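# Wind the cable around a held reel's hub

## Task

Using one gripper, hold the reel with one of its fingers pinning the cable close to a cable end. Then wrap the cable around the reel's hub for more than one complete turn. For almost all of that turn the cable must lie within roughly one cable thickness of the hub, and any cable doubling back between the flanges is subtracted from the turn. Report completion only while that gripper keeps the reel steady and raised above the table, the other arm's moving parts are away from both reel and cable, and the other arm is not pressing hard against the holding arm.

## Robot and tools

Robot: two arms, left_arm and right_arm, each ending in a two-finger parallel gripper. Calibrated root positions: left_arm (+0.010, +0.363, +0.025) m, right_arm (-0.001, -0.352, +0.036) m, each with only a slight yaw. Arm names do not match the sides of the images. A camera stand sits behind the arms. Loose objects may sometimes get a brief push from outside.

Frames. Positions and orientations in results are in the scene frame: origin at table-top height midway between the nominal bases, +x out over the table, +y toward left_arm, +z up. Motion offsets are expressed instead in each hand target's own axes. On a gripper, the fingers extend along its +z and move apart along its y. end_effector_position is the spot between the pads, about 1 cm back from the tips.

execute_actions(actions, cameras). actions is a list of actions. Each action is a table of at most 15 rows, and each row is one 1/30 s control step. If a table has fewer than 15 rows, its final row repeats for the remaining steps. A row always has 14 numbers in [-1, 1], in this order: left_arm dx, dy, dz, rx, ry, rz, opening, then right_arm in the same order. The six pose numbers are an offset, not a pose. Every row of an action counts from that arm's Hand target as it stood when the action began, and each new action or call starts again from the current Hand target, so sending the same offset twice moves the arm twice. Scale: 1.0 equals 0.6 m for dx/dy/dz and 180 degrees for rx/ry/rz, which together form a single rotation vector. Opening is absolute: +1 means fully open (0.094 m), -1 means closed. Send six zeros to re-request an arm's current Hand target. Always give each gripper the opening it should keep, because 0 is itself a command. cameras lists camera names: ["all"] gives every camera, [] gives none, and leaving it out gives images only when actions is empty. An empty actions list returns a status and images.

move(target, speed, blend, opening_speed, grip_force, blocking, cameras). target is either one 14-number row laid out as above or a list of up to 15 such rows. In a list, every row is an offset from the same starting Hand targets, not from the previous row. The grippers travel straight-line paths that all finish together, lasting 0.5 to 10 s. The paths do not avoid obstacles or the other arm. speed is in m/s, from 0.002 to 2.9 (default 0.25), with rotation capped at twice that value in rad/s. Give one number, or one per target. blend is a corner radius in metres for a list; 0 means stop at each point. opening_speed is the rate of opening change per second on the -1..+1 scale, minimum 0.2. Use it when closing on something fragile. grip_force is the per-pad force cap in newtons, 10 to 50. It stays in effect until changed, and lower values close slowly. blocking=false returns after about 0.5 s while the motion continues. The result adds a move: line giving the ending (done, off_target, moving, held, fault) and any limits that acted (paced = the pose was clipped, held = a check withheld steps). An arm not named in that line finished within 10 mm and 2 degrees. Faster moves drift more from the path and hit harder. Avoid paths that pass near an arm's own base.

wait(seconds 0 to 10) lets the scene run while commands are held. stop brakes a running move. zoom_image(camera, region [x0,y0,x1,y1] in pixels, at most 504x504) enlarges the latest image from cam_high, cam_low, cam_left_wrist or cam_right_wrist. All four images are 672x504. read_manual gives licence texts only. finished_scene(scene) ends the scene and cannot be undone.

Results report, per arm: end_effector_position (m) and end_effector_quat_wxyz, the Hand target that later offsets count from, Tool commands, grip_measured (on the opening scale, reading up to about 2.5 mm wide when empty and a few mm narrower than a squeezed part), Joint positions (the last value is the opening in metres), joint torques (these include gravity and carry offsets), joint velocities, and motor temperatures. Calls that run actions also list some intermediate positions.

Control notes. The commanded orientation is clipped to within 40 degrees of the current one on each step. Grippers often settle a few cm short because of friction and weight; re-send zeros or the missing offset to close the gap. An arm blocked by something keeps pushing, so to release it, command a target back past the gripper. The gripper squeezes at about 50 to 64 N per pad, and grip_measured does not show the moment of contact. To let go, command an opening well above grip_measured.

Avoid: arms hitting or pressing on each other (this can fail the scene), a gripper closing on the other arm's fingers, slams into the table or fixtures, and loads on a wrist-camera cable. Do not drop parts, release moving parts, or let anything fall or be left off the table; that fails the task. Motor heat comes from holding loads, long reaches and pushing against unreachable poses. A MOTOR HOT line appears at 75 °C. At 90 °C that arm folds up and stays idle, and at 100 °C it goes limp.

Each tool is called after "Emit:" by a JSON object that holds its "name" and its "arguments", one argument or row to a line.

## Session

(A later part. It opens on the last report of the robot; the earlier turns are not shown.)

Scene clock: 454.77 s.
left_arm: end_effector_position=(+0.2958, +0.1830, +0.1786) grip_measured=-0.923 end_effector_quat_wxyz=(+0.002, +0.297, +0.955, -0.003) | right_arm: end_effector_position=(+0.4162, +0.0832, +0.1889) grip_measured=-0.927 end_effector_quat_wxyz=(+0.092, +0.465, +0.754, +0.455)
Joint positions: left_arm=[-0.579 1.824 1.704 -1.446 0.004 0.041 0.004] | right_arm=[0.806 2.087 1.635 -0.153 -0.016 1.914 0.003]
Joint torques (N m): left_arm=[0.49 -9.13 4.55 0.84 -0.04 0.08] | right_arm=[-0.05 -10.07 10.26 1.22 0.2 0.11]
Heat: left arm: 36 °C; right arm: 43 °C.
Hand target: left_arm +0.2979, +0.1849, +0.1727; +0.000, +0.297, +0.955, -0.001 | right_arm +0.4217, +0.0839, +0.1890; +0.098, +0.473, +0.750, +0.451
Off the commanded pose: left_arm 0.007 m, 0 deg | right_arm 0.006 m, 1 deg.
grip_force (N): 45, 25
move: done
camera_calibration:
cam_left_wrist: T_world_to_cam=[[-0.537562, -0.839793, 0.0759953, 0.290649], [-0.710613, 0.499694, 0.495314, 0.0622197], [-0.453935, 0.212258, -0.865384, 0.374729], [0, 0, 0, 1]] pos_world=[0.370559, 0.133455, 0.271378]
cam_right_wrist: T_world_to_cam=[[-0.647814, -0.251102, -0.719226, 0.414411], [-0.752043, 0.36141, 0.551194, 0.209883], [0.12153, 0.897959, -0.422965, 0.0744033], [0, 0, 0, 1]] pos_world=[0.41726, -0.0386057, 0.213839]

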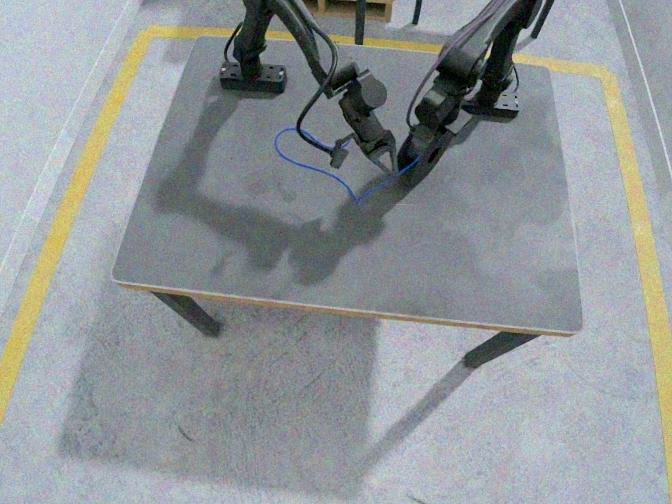

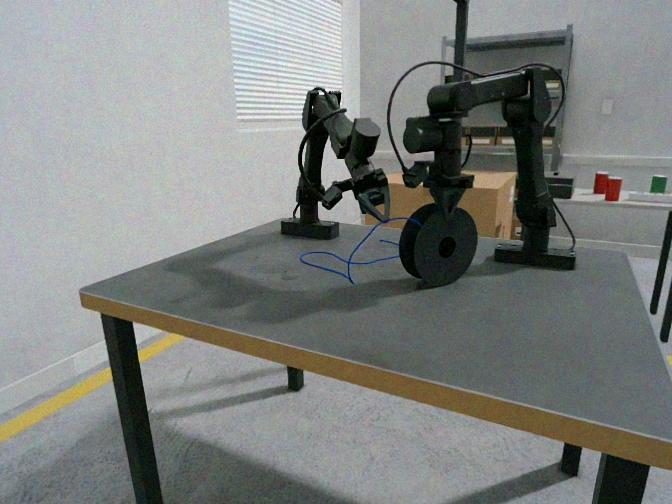

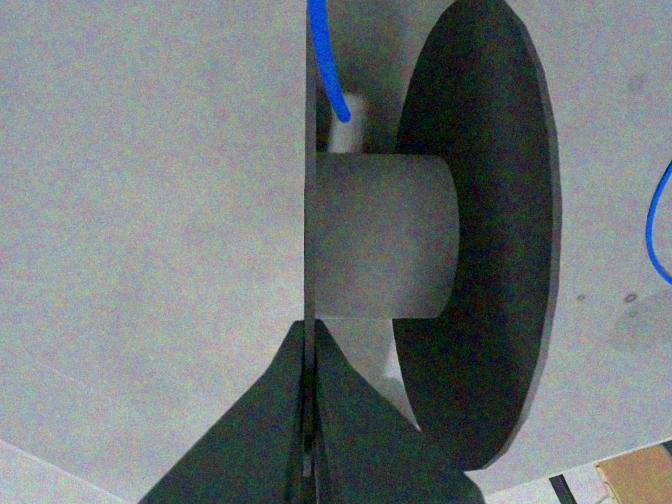

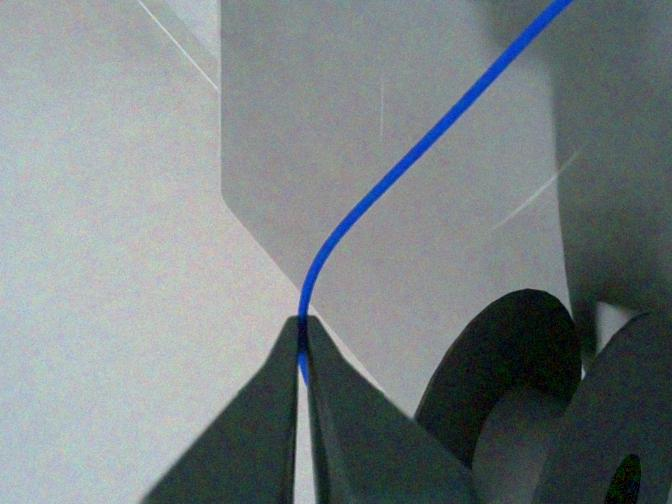

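Emit:
{"name": "execute_actions", "arguments": {
  "actions": [],
  "cameras": ["cam_left_wrist","cam_right_wrist","cam_low"]
}}

Scene clock: 475.33 s.
left_arm: end_effector_position=(+0.2958, +0.1830, +0.1786) grip_measured=-0.923 end_effector_quat_wxyz=(+0.002, +0.297, +0.955, -0.003) | right_arm: end_effector_position=(+0.4162, +0.0831, +0.1888) grip_measured=-0.927 end_effector_quat_wxyz=(+0.092, +0.465, +0.754, +0.455)
Joint positions: left_arm=[-0.579 1.824 1.704 -1.446 0.004 0.041 0.004] | right_arm=[0.806 2.087 1.635 -0.153 -0.015 1.914 0.003]
Joint velocities: within noise
Joint torques (N m): left_arm=[0.53 -9.16 4.57 0.84 -0.05 0.06] | right_arm=[0.05 -9.99 10.39 1.27 0.17 0.14]
Motor temperatures (°C): left_arm=[28 36 35 33 28 27 29] | right_arm=[27 37 43 40 28 28 28]
Heat: left arm: 36 °C; right arm: 43 °C.
Hand target: left_arm +0.2979, +0.1849, +0.1727; +0.000, +0.297, +0.955, -0.001 | right_arm +0.4217, +0.0838, +0.1890; +0.098, +0.473, +0.751, +0.451
Tool commands: left_gripper/opening=-1.0 right_gripper/opening=-1.0
Off the commanded pose: left_arm 0.007 m, 0 deg | right_arm 0.006 m, 1 deg.
grip_force (N): 45, 25
camera_calibration:
cam_left_wrist: T_world_to_cam=[[-0.537562, -0.839793, 0.0759953, 0.290649], [-0.710613, 0.499694, 0.495314, 0.0622197], [-0.453935, 0.212258, -0.865384, 0.374729], [0, 0, 0, 1]] pos_world=[0.370559, 0.133455, 0.271378]
cam_right_wrist: T_world_to_cam=[[-0.647968, -0.251165, -0.719064, 0.414413], [-0.751861, 0.36192, 0.551106, 0.209883], [0.121825, 0.897736, -0.423354, 0.0744449], [0, 0, 0, 1]] pos_world=[0.41726, -0.0387066, 0.213838]
Images, in order (width x height): cam_low 672x504, cam_left_wrist 672x504, cam_right_wrist 672x504.

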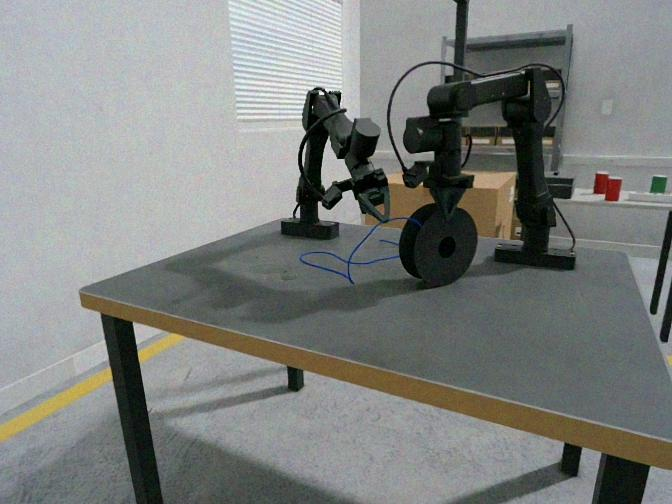

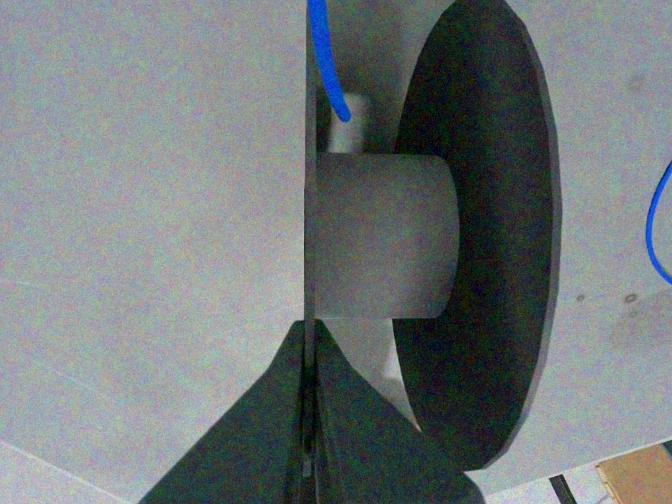

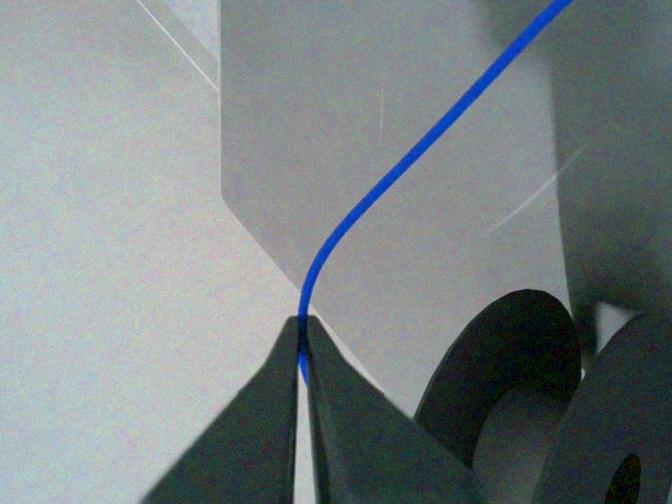

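Emit:
{"name": "zoom_image", "arguments": {
  "camera": "cam_left_wrist",
  "region": [250, 0, 420, 160]
}}

Emit:
{"name": "zoom_image", "arguments": {
  "camera": "cam_low",
  "region": [340, 150, 500, 300]
}}

Scaled by 2.965 from the camera's 672x504 image, which has a finer 960x720 frame.

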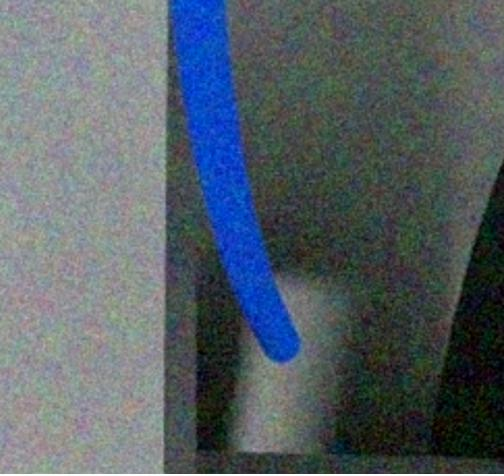

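Scaled by 3.150 from the camera's 672x504 image, which has a finer 960x720 frame.

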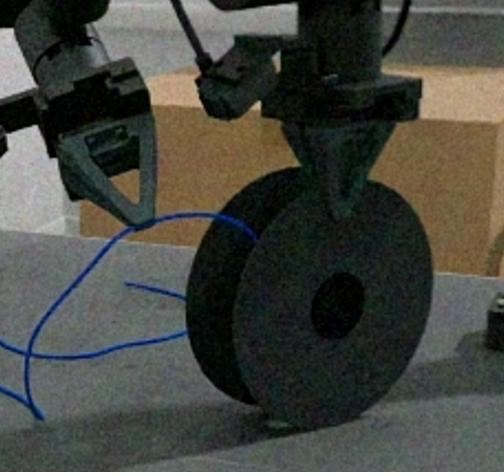

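Emit:
{"name": "move", "arguments": {
  "target": [0,0,0,0,0,0,0.0, 0.0423,-0.0247,-0.0125,0,0,0.044,-1],
  "speed": 0.1,
  "opening_speed": 0.6,
  "cameras": ["cam_left_wrist","cam_right_wrist"]
}}

Scene clock: 543.07 s.
left_arm: end_effector_position=(+0.2971, +0.1822, +0.1786) grip_measured=-0.001 end_effector_quat_wxyz=(+0.005, +0.297, +0.955, -0.003) | right_arm: end_effector_position=(+0.3962, +0.1013, +0.1889) grip_measured=-0.927 end_effector_quat_wxyz=(+0.063, +0.511, +0.723, +0.460)
Joint positions: left_arm=[-0.579 1.824 1.704 -1.44 0.004 0.041 0.047] | right_arm=[0.866 2.087 1.635 -0.153 0.033 2.073 0.003]
Joint torques (N m): left_arm=[0.49 -9.21 4.52 0.8 -0.05 0.06] | right_arm=[0.25 -12.48 6.45 1.32 0.22 0.11]
Heat: left arm: 37 °C; right arm: 44 °C.
Hand target: left_arm +0.2980, +0.1848, +0.1727; +0.000, +0.297, +0.955, -0.001 | right_arm +0.3947, +0.0976, +0.1889; +0.067, +0.523, +0.716, +0.457
Off the commanded pose: left_arm 0.007 m, 1 deg | right_arm 0.004 m, 2 deg.
joint sent to its limit (right arm) — joint 6 (wrist roll), upper limit. The joint targets still meet the commanded pose.
grip_force (N): 45, 25
move: done
camera_calibration:
cam_left_wrist: T_world_to_cam=[[-0.53791, -0.839604, 0.0756208, 0.290819], [-0.713122, 0.501039, 0.490324, 0.0648372], [-0.449567, 0.209823, -0.868253, 0.375196], [0, 0, 0, 1]] pos_world=[0.371347, 0.132962, 0.271982]
cam_right_wrist: T_world_to_cam=[[-0.715612, -0.152516, -0.681644, 0.415832], [-0.680752, 0.370859, 0.631697, 0.144022], [0.15645, 0.91608, -0.369217, 0.0347845], [0, 0, 0, 1]] pos_world=[0.390175, -0.0218563, 0.205314]
Images, in order (width x height): cam_left_wrist 672x504, cam_right_wrist 672x504.

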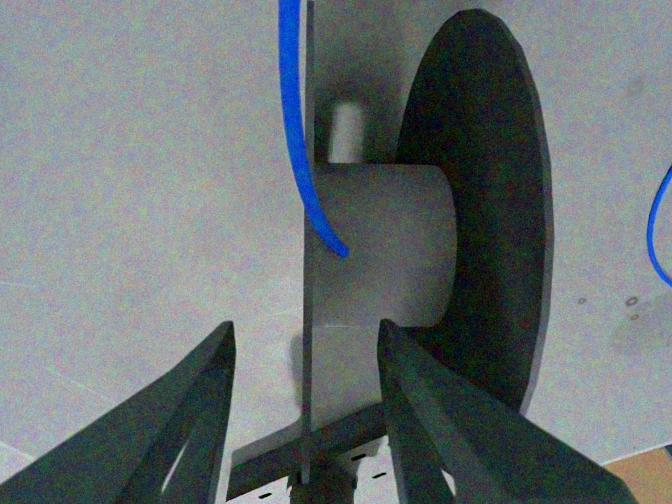

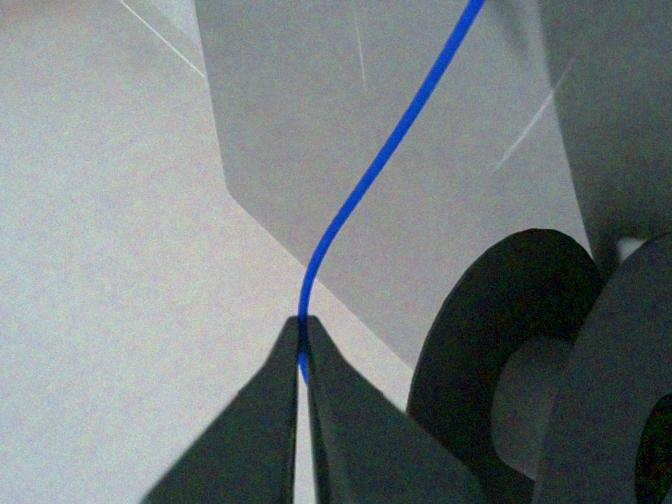

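Emit:
{"name": "zoom_image", "arguments": {
  "camera": "cam_left_wrist",
  "region": [250, 100, 420, 270]
}}

Scaled by 2.965 from the camera's 672x504 image, which has a finer 960x720 frame.

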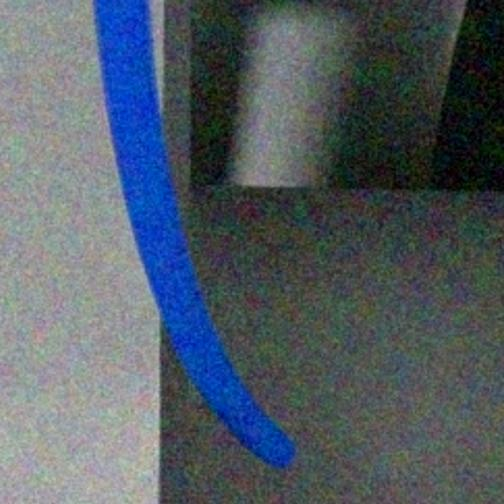

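Emit:
{"name": "move", "arguments": {
  "target": [
    [0,0,0,0,0,0,0.4, -0.002,0.0037,-0.0257,0,0,0,-1],
    [0,0,0,0,0,0,0.4, 0.037,-0.022,-0.032,0,0,0,-1]
  ],
  "speed": 0.1,
  "opening_speed": 1.0,
  "cameras": ["cam_left_wrist","cam_right_wrist"]
}}

Scene clock: 576.23 s.
left_arm: end_effector_position=(+0.2971, +0.1822, +0.1786) grip_measured=+0.399 end_effector_quat_wxyz=(+0.005, +0.297, +0.955, -0.003) | right_arm: end_effector_position=(+0.3658, +0.1112, +0.1872) grip_measured=-0.927 end_effector_quat_wxyz=(+0.065, +0.498, +0.737, +0.453)
Joint positions: left_arm=[-0.579 1.824 1.704 -1.44 0.004 0.041 0.066] | right_arm=[0.927 2.05 1.584 -0.156 0.07 2.074 0.003]
Joint torques (N m): left_arm=[0.53 -9.17 4.63 0.81 -0.06 0.05] | right_arm=[0.16 -14.27 5.96 1.27 0.23 0.09]
Heat: left arm: 37 °C; right arm: 43 °C.
Hand target: left_arm +0.2980, +0.1848, +0.1727; +0.000, +0.297, +0.955, -0.001 | right_arm +0.3646, +0.1040, +0.1990; +0.067, +0.523, +0.716, +0.457
Off the commanded pose: left_arm 0.007 m, 1 deg | right_arm 0.014 m, 4 deg.
joint sent to its limit (right arm) — joint 6 (wrist roll), upper limit. The joint targets are off in orientation, not in position.
grip_force (N): 45, 25
move: off_target (right_arm)
camera_calibration:
cam_left_wrist: T_world_to_cam=[[-0.53791, -0.839604, 0.0756208, 0.290819], [-0.713122, 0.501039, 0.490324, 0.0648372], [-0.449567, 0.209823, -0.868253, 0.375196], [0, 0, 0, 1]] pos_world=[0.371347, 0.132962, 0.271982]
cam_right_wrist: T_world_to_cam=[[-0.705971, -0.191899, -0.681748, 0.395287], [-0.696048, 0.365839, 0.617802, 0.129372], [0.130854, 0.910679, -0.391842, 0.0439647], [0, 0, 0, 1]] pos_world=[0.363357, -0.0115119, 0.206787]
Images, in order (width x height): cam_left_wrist 672x504, cam_right_wrist 672x504.

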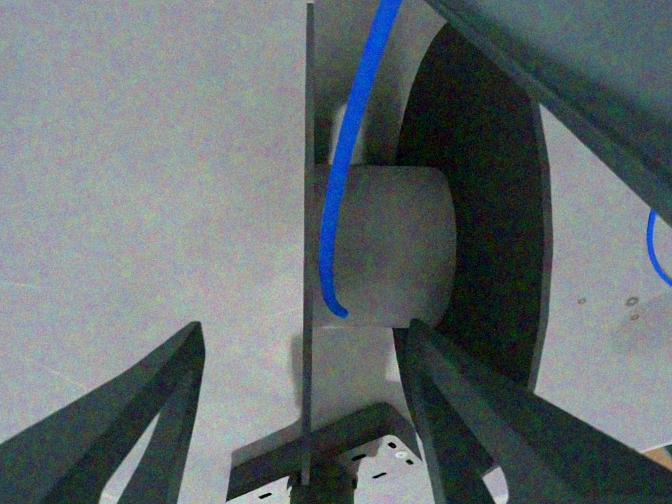

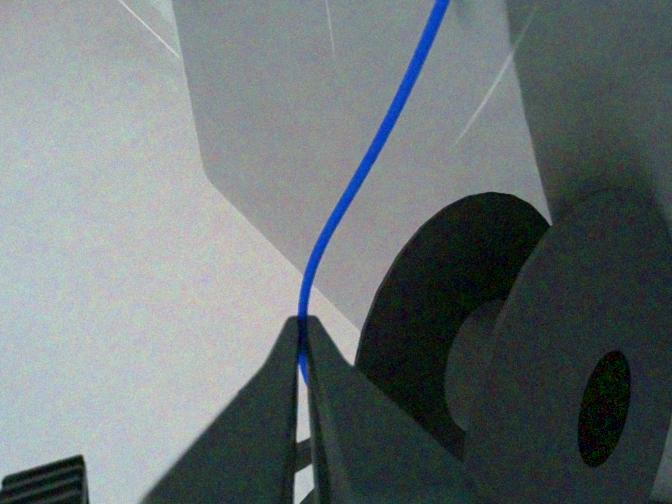

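Emit:
{"name": "execute_actions", "arguments": {
  "actions": [],
  "cameras": ["cam_high","cam_low"]
}}

Emit:
{"name": "zoom_image", "arguments": {
  "camera": "cam_low",
  "region": [340, 130, 500, 290]
}}

Scene clock: 580.47 s.
left_arm: end_effector_position=(+0.2971, +0.1822, +0.1786) grip_measured=+0.399 end_effector_quat_wxyz=(+0.005, +0.297, +0.955, -0.003) | right_arm: end_effector_position=(+0.3659, +0.1112, +0.1872) grip_measured=-0.927 end_effector_quat_wxyz=(+0.065, +0.498, +0.737, +0.453)
Joint positions: left_arm=[-0.579 1.824 1.704 -1.44 0.004 0.041 0.066] | right_arm=[0.927 2.05 1.584 -0.156 0.071 2.074 0.003]
Joint velocities: within noise
Joint torques (N m): left_arm=[0.5 -9.16 4.57 0.81 -0.05 0.05] | right_arm=[-0.02 -14.24 6.05 1.3 0.23 0.05]
Motor temperatures (°C): left_arm=[28 37 35 32 28 27 29] | right_arm=[27 40 43 42 29 28 28]
Heat: left arm: 37 °C; right arm: 43 °C.
Hand target: left_arm +0.2980, +0.1848, +0.1727; +0.000, +0.297, +0.955, -0.001 | right_arm +0.3646, +0.1040, +0.1990; +0.067, +0.523, +0.716, +0.457
Tool commands: left_gripper/opening=+0.4 right_gripper/opening=-1.0
Off the commanded pose: left_arm 0.007 m, 1 deg | right_arm 0.014 m, 4 deg.
grip_force (N): 45, 25
Images, in order (width x height): cam_high 672x504, cam_low 672x504.

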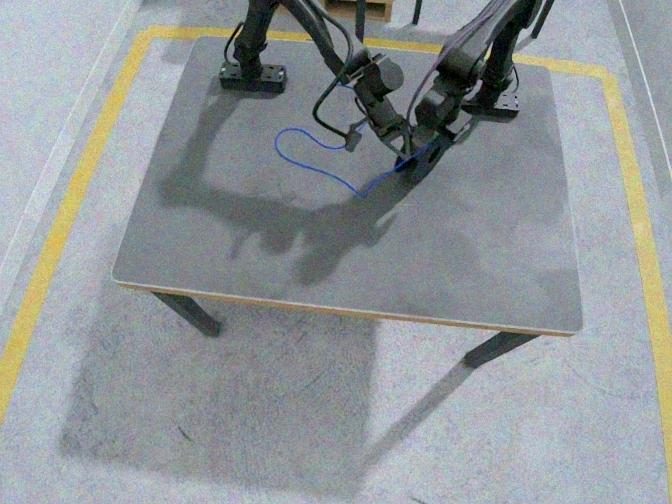

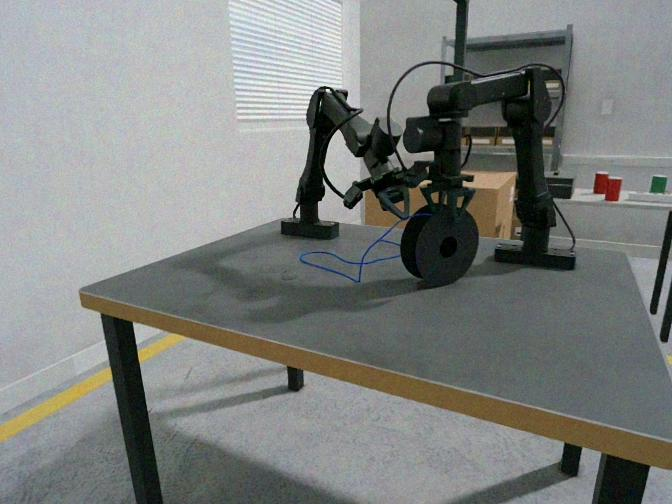

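Scaled by 3.150 from the camera's 672x504 image, which has a finer 960x720 frame.

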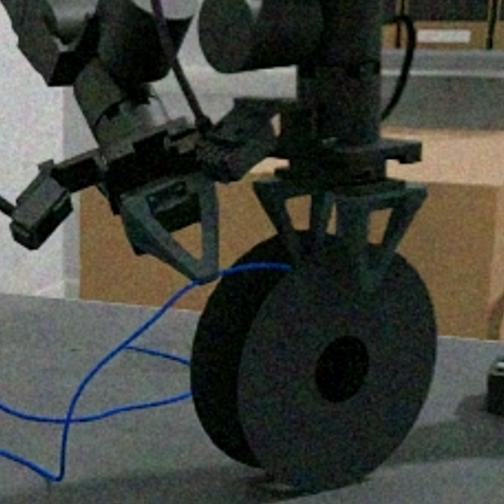

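Emit:
{"name": "move", "arguments": {
  "target": [0,0,0,0,0,0,0.4, 0.026,-0.013,-0.006,0,0,0,-1],
  "speed": 0.08,
  "cameras": ["cam_left_wrist"]
}}

Emit:
{"name": "zoom_image", "arguments": {
  "camera": "cam_left_wrist",
  "region": [180, 200, 460, 450]
}}

Scene clock: 588.53 s.
left_arm: end_effector_position=(+0.2971, +0.1822, +0.1786) grip_measured=+0.399 end_effector_quat_wxyz=(+0.005, +0.297, +0.955, -0.003) | right_arm: end_effector_position=(+0.3528, +0.1208, +0.1896) grip_measured=-0.927 end_effector_quat_wxyz=(+0.068, +0.489, +0.741, +0.455)
Joint positions: left_arm=[-0.579 1.824 1.704 -1.44 0.004 0.041 0.066] | right_arm=[0.962 2.046 1.584 -0.156 0.096 2.074 0.003]
Joint torques (N m): left_arm=[0.5 -9.11 4.55 0.81 -0.06 0.05] | right_arm=[0.23 -13.96 6.17 1.23 0.3 0.09]
Heat: left arm: 37 °C; right arm: 43 °C.
Hand target: left_arm +0.2980, +0.1848, +0.1727; +0.000, +0.297, +0.955, -0.001 | right_arm +0.3502, +0.1143, +0.2013; +0.067, +0.523, +0.716, +0.457
Off the commanded pose: left_arm 0.007 m, 1 deg | right_arm 0.014 m, 5 deg.
joint sent to its limit (right arm) — joint 6 (wrist roll), upper limit. The joint targets are off in orientation, not in position.
grip_force (N): 45, 25
move: off_target (right_arm)
camera_calibration:
cam_left_wrist: T_world_to_cam=[[-0.53791, -0.839604, 0.0756208, 0.290819], [-0.713122, 0.501039, 0.490324, 0.0648372], [-0.449567, 0.209823, -0.868253, 0.375196], [0, 0, 0, 1]] pos_world=[0.371347, 0.132962, 0.271982]
Images, in order (width x height): cam_left_wrist 672x504.

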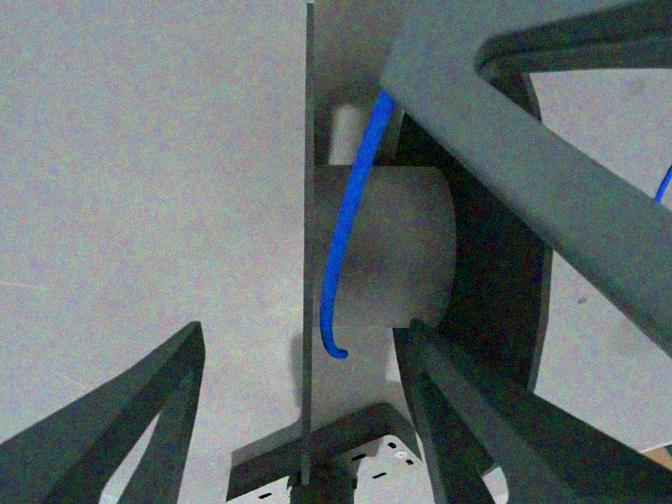

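Scaled by 1.800 from the camera's 672x504 image, which has a finer 960x720 frame.

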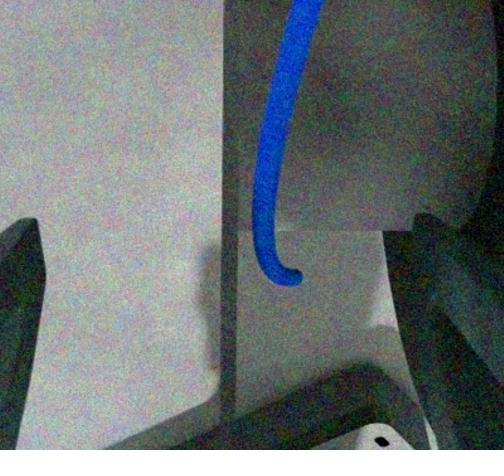

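Emit:
{"name": "move", "arguments": {
  "target": [0,0,0.02,0,0,0,0.4, 0.0137,-0.009,-0.0023,0,0,0,-1],
  "speed": 0.08,
  "cameras": ["cam_left_wrist"]
}}

Emit:
{"name": "zoom_image", "arguments": {
  "camera": "cam_left_wrist",
  "region": [180, 200, 460, 450]
}}

Scene clock: 606.33 s.
left_arm: end_effector_position=(+0.2968, +0.1824, +0.1651) grip_measured=+0.399 end_effector_quat_wxyz=(+0.002, +0.297, +0.955, -0.002) | right_arm: end_effector_position=(+0.3456, +0.1260, +0.1897) grip_measured=-0.927 end_effector_quat_wxyz=(+0.070, +0.484, +0.744, +0.455)
Joint positions: left_arm=[-0.579 1.824 1.65 -1.393 0.004 0.041 0.066] | right_arm=[0.982 2.046 1.584 -0.156 0.11 2.074 0.003]
Joint torques (N m): left_arm=[0.53 -9.47 4.71 0.8 -0.06 0.06] | right_arm=[0.46 -14.37 5.98 1.29 0.28 0.1]
Motor temperatures (°C): left_arm=[28 37 35 32 28 27 28] | right_arm=[27 46 42 42 29 28 28]
Heat: left arm: 37 °C; right arm: 46 °C.
Hand target: left_arm +0.2980, +0.1848, +0.1607; +0.000, +0.297, +0.955, -0.001 | right_arm +0.3421, +0.1199, +0.2014; +0.067, +0.523, +0.716, +0.457
Off the commanded pose: left_arm 0.005 m, 0 deg | right_arm 0.014 m, 5 deg.
joint sent to its limit (right arm) — joint 6 (wrist roll), upper limit. The joint targets are off in orientation, not in position.
grip_force (N): 45, 25
move: off_target (right_arm)
camera_calibration:
cam_left_wrist: T_world_to_cam=[[-0.537534, -0.839842, 0.0756469, 0.291794], [-0.710584, 0.499444, 0.495607, 0.0698649], [-0.454013, 0.212652, -0.865247, 0.363569], [0, 0, 0, 1]] pos_world=[0.371559, 0.132854, 0.257878]
Images, in order (width x height): cam_left_wrist 672x504.

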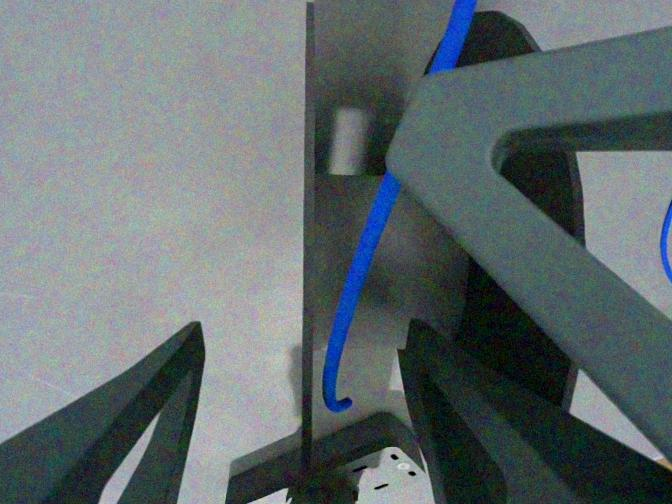

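Scaled by 1.800 from the camera's 672x504 image, which has a finer 960x720 frame.

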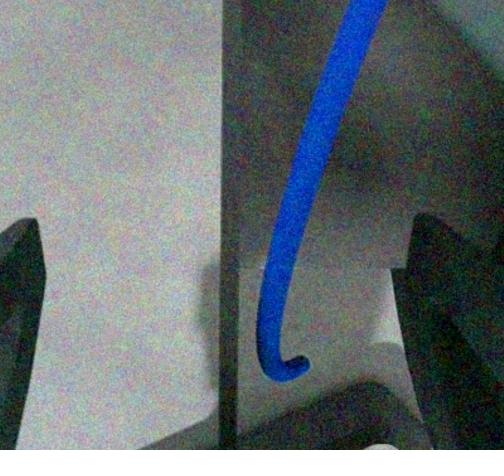

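Emit:
{"name": "move", "arguments": {
  "target": [0,0,0,0,0,0,-1, 0,0,0,0,0,0,-1],
  "speed": 0.08,
  "opening_speed": 0.5,
  "cameras": ["cam_left_wrist"]
}}

Emit:
{"name": "zoom_image", "arguments": {
  "camera": "cam_left_wrist",
  "region": [220, 250, 440, 450]
}}

Scene clock: 612.97 s.
left_arm: end_effector_position=(+0.2978, +0.1830, +0.1651) grip_measured=-0.874 end_effector_quat_wxyz=(+0.003, +0.297, +0.955, +0.000) | right_arm: end_effector_position=(+0.3456, +0.1259, +0.1897) grip_measured=-0.927 end_effector_quat_wxyz=(+0.070, +0.485, +0.744, +0.455)
Joint positions: left_arm=[-0.579 1.824 1.65 -1.391 -0.002 0.041 0.006] | right_arm=[0.982 2.046 1.584 -0.156 0.111 2.074 0.003]
Joint torques (N m): left_arm=[0.55 -9.55 4.74 0.79 -0.02 0.06] | right_arm=[0.38 -14.39 5.98 1.28 0.25 0.1]
Heat: left arm: 37 °C; right arm: 47 °C.
Hand target: left_arm +0.2979, +0.1849, +0.1607; +0.000, +0.297, +0.955, +0.000 | right_arm +0.3421, +0.1199, +0.2014; +0.067, +0.523, +0.716, +0.457
Off the commanded pose: left_arm 0.005 m, 0 deg | right_arm 0.014 m, 5 deg.
joint sent to its limit (right arm) — joint 6 (wrist roll), upper limit. The joint targets are off in orientation, not in position.
grip_force (N): 45, 25
move: off_target (right_arm)
camera_calibration:
cam_left_wrist: T_world_to_cam=[[-0.537876, -0.840115, 0.0699729, 0.293914], [-0.712839, 0.497556, 0.494266, 0.0714047], [-0.450056, 0.215974, -0.86649, 0.362307], [0, 0, 0, 1]] pos_world=[0.372048, 0.133145, 0.258077]
Images, in order (width x height): cam_left_wrist 672x504.

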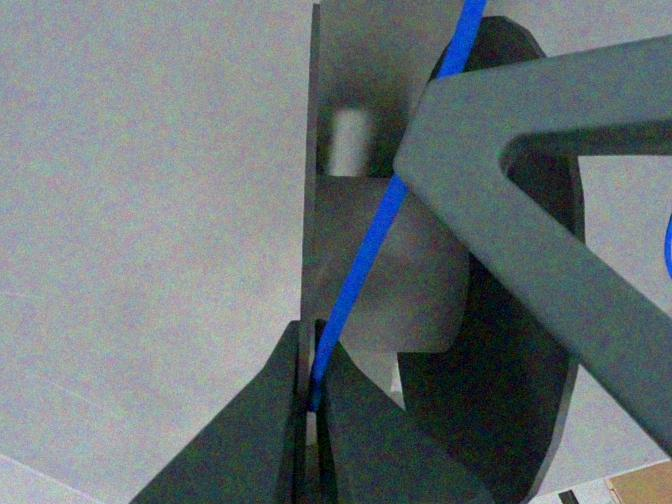

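Scaled by 2.291 from the camera's 672x504 image, which has a finer 960x720 frame.

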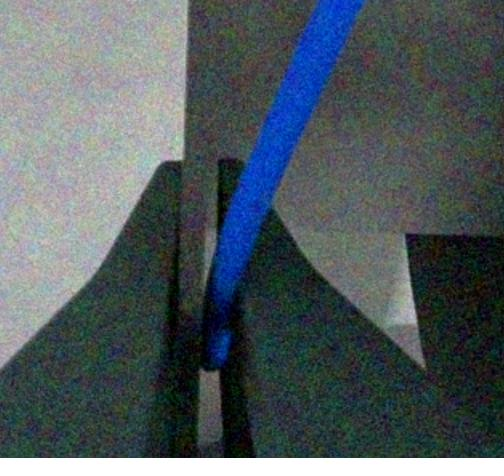

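Emit:
{"name": "move", "arguments": {
  "target": [
    [0,0,0,0,0,0,-1, 0,0,0,0,0,0,-0.55],
    [0,0,0,0,0,0,-1, 0,0,-0.15,0,0,0,-0.55]
  ],
  "speed": 0.12,
  "opening_speed": 0.5,
  "cameras": ["cam_left_wrist"]
}}

Scene clock: 626.47 s.
left_arm: end_effector_position=(+0.2978, +0.1830, +0.1651) grip_measured=-0.874 end_effector_quat_wxyz=(+0.003, +0.297, +0.955, +0.000) | right_arm: end_effector_position=(+0.2950, +0.0749, +0.2549) grip_measured=-0.552 end_effector_quat_wxyz=(+0.072, +0.473, +0.742, +0.470)
Joint positions: left_arm=[-0.579 1.824 1.65 -1.391 -0.002 0.041 0.006] | right_arm=[1.015 1.725 1.394 -0.255 0.133 2.074 0.021]
Joint torques (N m): left_arm=[0.55 -9.43 4.75 0.79 0 0.04] | right_arm=[0.47 -10.29 5.93 1.24 0.26 0.14]
Heat: left arm: 37 °C; right arm: 48 °C.
Hand target: left_arm +0.2979, +0.1849, +0.1607; +0.000, +0.297, +0.955, +0.000 | right_arm +0.2905, +0.0672, +0.2529; +0.067, +0.523, +0.716, +0.457
Off the commanded pose: left_arm 0.005 m, 0 deg | right_arm 0.009 m, 7 deg.
joint sent to its limit (right arm) — joint 6 (wrist roll), upper limit. The joint targets are off in orientation, not in position.
grip_force (N): 45, 25
move: off_target (right_arm)
camera_calibration:
cam_left_wrist: T_world_to_cam=[[-0.537876, -0.840115, 0.0699729, 0.293914], [-0.712839, 0.497556, 0.494266, 0.0714047], [-0.450056, 0.215974, -0.86649, 0.362307], [0, 0, 0, 1]] pos_world=[0.372048, 0.133145, 0.258077]
Images, in order (width x height): cam_left_wrist 672x504.

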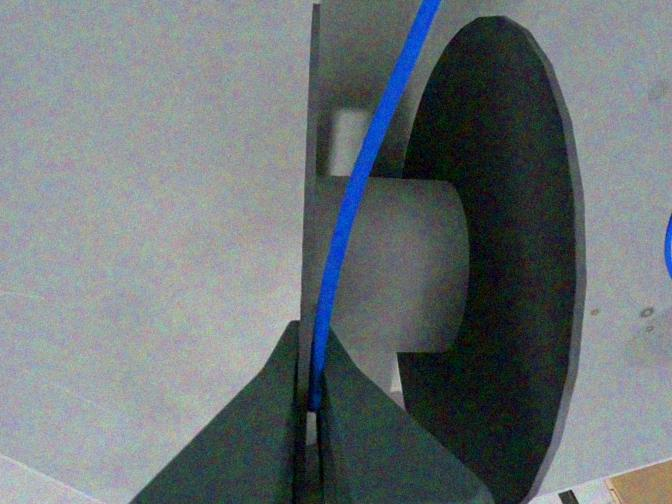

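Emit:
{"name": "move", "arguments": {
  "target": [0,0,-0.4,0,0,0,-1, -0.116,-0.001,-0.215,-0.2333,-0.0653,-0.6454,-0.55],
  "speed": 0.12,
  "cameras": ["cam_left_wrist","cam_right_wrist","cam_low"]
}}

Scene clock: 672.20 s.
left_arm: end_effector_position=(+0.3007, +0.1812, +0.3813) grip_measured=-0.874 end_effector_quat_wxyz=(+0.278, +0.284, +0.915, -0.073) | right_arm: end_effector_position=(+0.2496, -0.0615, +0.2949) grip_measured=-0.552 end_effector_quat_wxyz=(+0.615, -0.324, +0.639, +0.329)
Joint positions: left_arm=[-0.579 1.615 2.19 -1.562 -0.002 0.042 0.006] | right_arm=[0.773 1.092 0.498 0.566 -0.193 0.017 0.021]
Joint torques (N m): left_arm=[0.57 -8.83 7.39 1.71 -0.01 0.03] | right_arm=[-0.61 -3.54 6.04 1.83 -0.19 -0.23]
Heat: left arm: 38 °C; right arm: 46 °C.
Hand target: left_arm +0.2980, +0.1851, +0.4006; +0.000, +0.297, +0.955, +0.000 | right_arm +0.2469, -0.0646, +0.2997; +0.626, -0.329, +0.626, +0.329
Off the commanded pose: left_arm 0.020 m, 33 deg | right_arm 0.006 m, 2 deg.
joint read past its limit (left arm) — joint 4 (wrist pitch), lower limit.
joint sent to its limit (left arm) — joint 4 (wrist pitch), lower limit. The joint targets are off in orientation, not in position.
grip_force (N): 45, 25
move: off_target (left_arm)
camera_calibration:
cam_left_wrist: T_world_to_cam=[[-0.569333, -0.820313, 0.054281, 0.290619], [-0.821921, 0.566556, -0.0588227, 0.198795], [0.0174999, -0.0781044, -0.996792, 0.513673], [0, 0, 0, 1]] pos_world=[0.319863, 0.16589, 0.507943]
cam_right_wrist: T_world_to_cam=[[0.753995, -0.656408, 0.0248996, -0.247864], [-0.340194, -0.422635, -0.840028, 0.337772], [0.561924, 0.624907, -0.541971, 0.177823], [0, 0, 0, 1]] pos_world=[0.201873, -0.131068, 0.386285]
Images, in order (width x height): cam_low 672x504, cam_left_wrist 672x504, cam_right_wrist 672x504.

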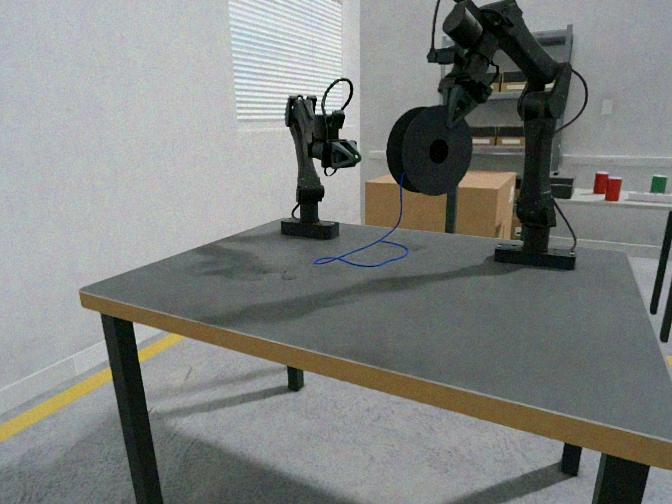

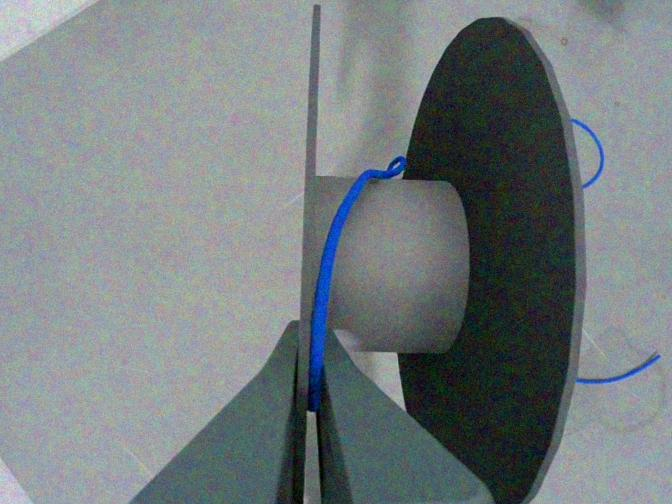

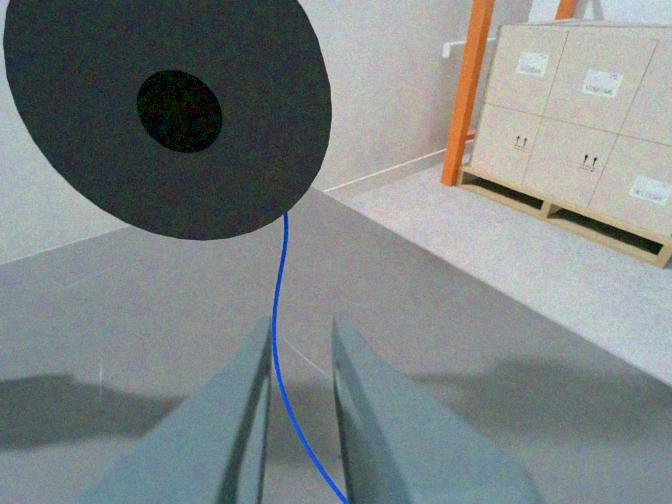

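Emit:
{"name": "move", "arguments": {
  "target": [0,0,-0.0833,0,0,0,-1, 0.323,0.025,0.2307,0,0.194,0,-0.5],
  "speed": 0.15,
  "cameras": ["cam_left_wrist","cam_right_wrist","cam_low"]
}}

Scene clock: 704.93 s.
left_arm: end_effector_position=(+0.2998, +0.1818, +0.4345) grip_measured=-0.874 end_effector_quat_wxyz=(+0.355, +0.276, +0.888, -0.093) | right_arm: end_effector_position=(+0.3102, +0.0497, +0.1003) grip_measured=-0.502 end_effector_quat_wxyz=(+0.401, -0.406, +0.793, +0.215)
Joint positions: left_arm=[-0.579 1.615 2.363 -1.567 -0.002 0.042 0.006] | right_arm=[0.893 1.91 1.001 0.28 -0.064 -0.027 0.023]
Joint torques (N m): left_arm=[0.59 -7.21 6.76 2 0.02 0.02] | right_arm=[0.76 -7.77 8.92 1.4 0.04 -0.15]
Motor temperatures (°C): left_arm=[28 36 36 34 28 27 30] | right_arm=[27 39 43 48 29 28 27]
Heat: left arm: 36 °C; right arm: 48 °C.
Hand target: left_arm +0.2981, +0.1851, +0.4507; +0.026, +0.297, +0.955, -0.007 | right_arm +0.3129, +0.0580, +0.1060; +0.409, -0.412, +0.785, +0.216
Off the commanded pose: left_arm 0.016 m, 43 deg; orientation clipped | right_arm 0.010 m, 1 deg.
joint read past its limit (left arm) — joint 4 (wrist pitch), lower limit.
joint sent to its limit (left arm) — joint 4 (wrist pitch), lower limit. The joint targets are off in orientation, not in position.
grip_force (N): 45, 25
move: off_target (left_arm); limits=paced
camera_calibration:
cam_left_wrist: T_world_to_cam=[[-0.576476, -0.815821, 0.0459513, 0.29263], [-0.801599, 0.553727, -0.225446, 0.269467], [0.158479, -0.166798, -0.973171, 0.53041], [0, 0, 0, 1]] pos_world=[0.300639, 0.177994, 0.563483]
cam_right_wrist: T_world_to_cam=[[0.777833, -0.622971, 0.0829667, -0.230569], [-0.550532, -0.739082, -0.388165, 0.2775], [0.303135, 0.256251, -0.917848, 0.105172], [0, 0, 0, 1]] pos_world=[0.300236, 0.0345068, 0.223378]
Images, in order (width x height): cam_low 672x504, cam_left_wrist 672x504, cam_right_wrist 672x504.

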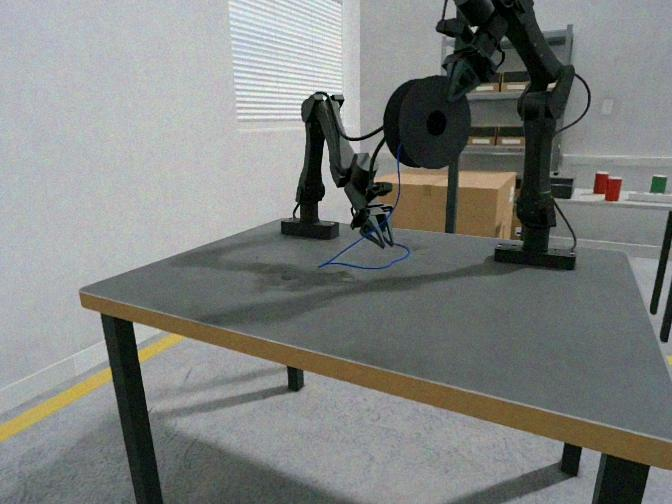

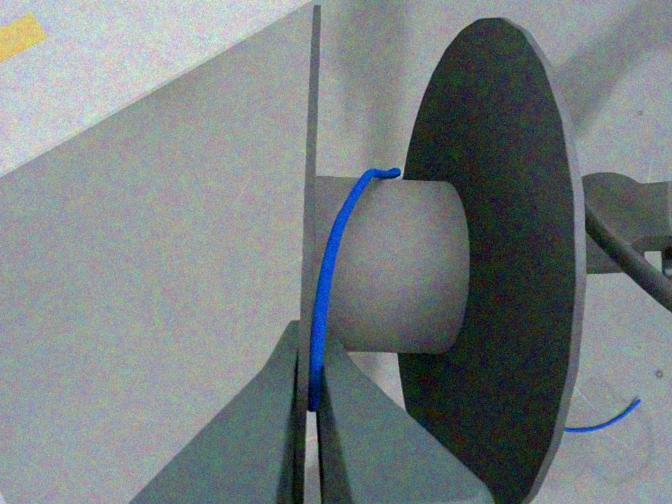

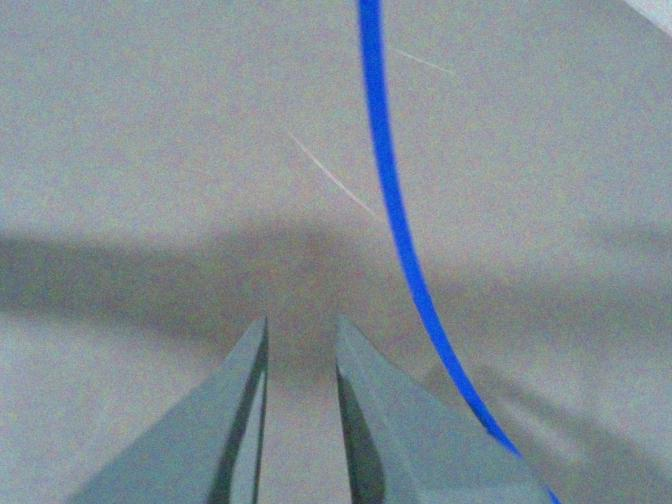

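Emit:
{"name": "move", "arguments": {
  "target": [
    [0,0,0,0,0,0,-1, -0.066,0.0333,-0.1675,0,0.139,0,-0.5],
    [0,0,0,0,0,0,-1, -0.055,-0.075,-0.1457,0,0.139,0,-0.4]
  ],
  "speed": 0.15,
  "blend": 0.02,
  "cameras": ["cam_right_wrist","cam_low"]
}}

Scene clock: 741.10 s.
left_arm: end_effector_position=(+0.2998, +0.1818, +0.4345) grip_measured=-0.874 end_effector_quat_wxyz=(+0.355, +0.276, +0.888, -0.093) | right_arm: end_effector_position=(+0.3188, -0.0178, +0.1775) grip_measured=-0.402 end_effector_quat_wxyz=(+0.226, -0.442, +0.860, +0.115)
Joint positions: left_arm=[-0.579 1.615 2.363 -1.567 -0.002 0.042 0.006] | right_arm=[0.779 1.837 1.544 -0.772 -0.084 -0.154 0.028]
Joint torques (N m): left_arm=[0.59 -7.27 6.71 2.01 -0.01 0.04] | right_arm=[0.36 -7.84 9.83 0.76 -0.17 -0.16]
Heat: left arm: 35 °C; right arm: 48 °C.
Hand target: left_arm +0.2981, +0.1851, +0.4507; +0.026, +0.297, +0.955, -0.007 | right_arm +0.3200, -0.0111, +0.1829; +0.229, -0.449, +0.855, +0.121
Off the commanded pose: left_arm 0.017 m, 40 deg | right_arm 0.009 m, 1 deg.
joint read past its limit (left arm) — joint 4 (wrist pitch), lower limit.
joint sent to its limit (left arm) — joint 4 (wrist pitch), lower limit. The joint targets are off in orientation, not in position.
grip_force (N): 45, 25
move: off_target (left_arm)
camera_calibration:
cam_right_wrist: T_world_to_cam=[[0.799398, -0.589505, 0.115957, -0.297847], [-0.596237, -0.802155, 0.0323911, 0.201157], [0.0739208, -0.0950313, -0.992726, 0.270814], [0, 0, 0, 1]] pos_world=[0.338017, 0.0115125, 0.296866]
Images, in order (width x height): cam_low 672x504, cam_right_wrist 672x504.

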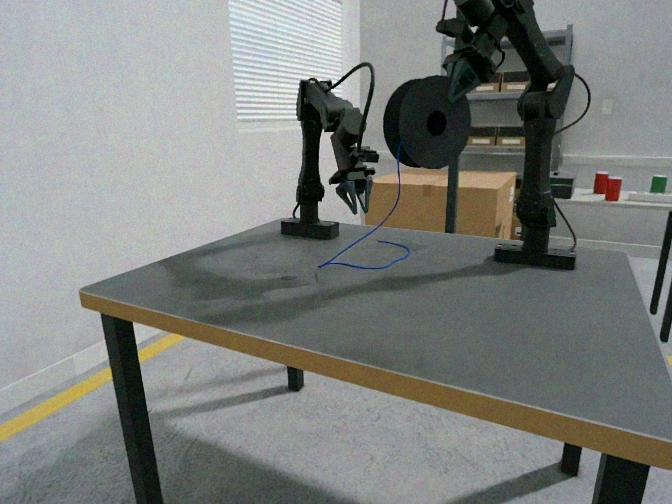

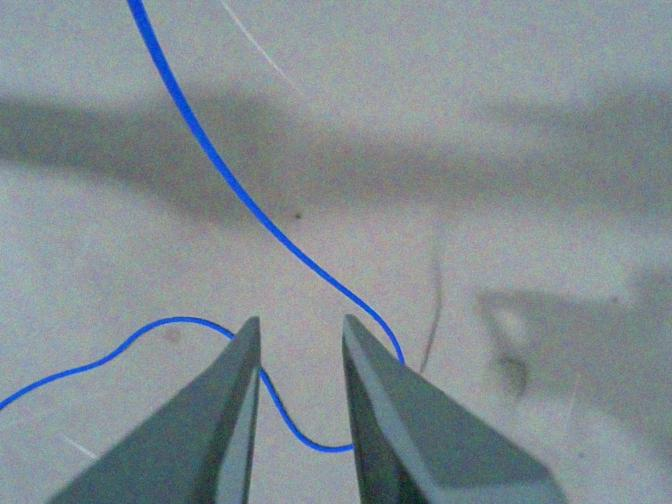

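Emit:
{"name": "zoom_image", "arguments": {
  "camera": "cam_right_wrist",
  "region": [200, 130, 440, 370]
}}

Scaled by 2.100 from the camera's 672x504 image, which has a finer 960x720 frame.

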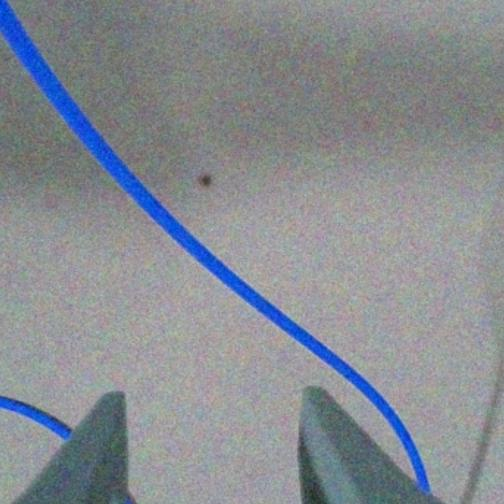

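Emit:
{"name": "move", "arguments": {
  "target": [
    [0,0,0,0,0,0,-1, 0.0715,-0.0203,0.0472,0,-0.0833,0,-0.4],
    [0,0,0,0,0,0,-1, 0.0459,-0.0203,0.1438,0,-0.0833,0,-0.4]
  ],
  "speed": 0.12,
  "blend": 0.02,
  "cameras": ["cam_right_wrist"]
}}

Scene clock: 762.10 s.
left_arm: end_effector_position=(+0.2997, +0.1818, +0.4344) grip_measured=-0.874 end_effector_quat_wxyz=(+0.355, +0.276, +0.888, -0.093) | right_arm: end_effector_position=(+0.3337, -0.0140, +0.0848) grip_measured=-0.402 end_effector_quat_wxyz=(+0.321, -0.431, +0.826, +0.169)
Joint positions: left_arm=[-0.579 1.615 2.363 -1.568 -0.002 0.042 0.006] | right_arm=[0.734 1.871 1.057 -0.029 -0.161 -0.173 0.028]
Joint torques (N m): left_arm=[0.53 -7.2 6.72 1.98 0 0.04] | right_arm=[0.43 -7.35 8.69 1.44 -0.12 0.07]
Heat: left arm: 36 °C; right arm: 46 °C.
Hand target: left_arm +0.2980, +0.1851, +0.4506; +0.026, +0.297, +0.955, -0.007 | right_arm +0.3410, -0.0019, +0.0946; +0.339, -0.429, +0.818, +0.179
Off the commanded pose: left_arm 0.017 m, 40 deg | right_arm 0.017 m, 3 deg.
joint read past its limit (left arm) — joint 4 (wrist pitch), lower limit.
joint sent to its limit (left arm) — joint 4 (wrist pitch), lower limit. The joint targets are off in orientation, not in position.
grip_force (N): 45, 25
move: off_target (left_arm, right_arm)
camera_calibration:
cam_right_wrist: T_world_to_cam=[[0.794095, -0.598624, 0.105178, -0.294263], [-0.573555, -0.795317, -0.196228, 0.228121], [0.201117, 0.0954979, -0.974901, 0.13678], [0, 0, 0, 1]] pos_world=[0.337004, -0.00778642, 0.209061]
Images, in order (width x height): cam_right_wrist 672x504.

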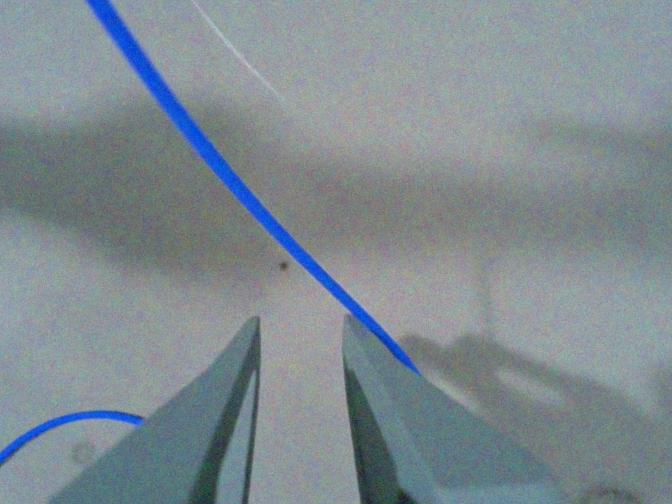

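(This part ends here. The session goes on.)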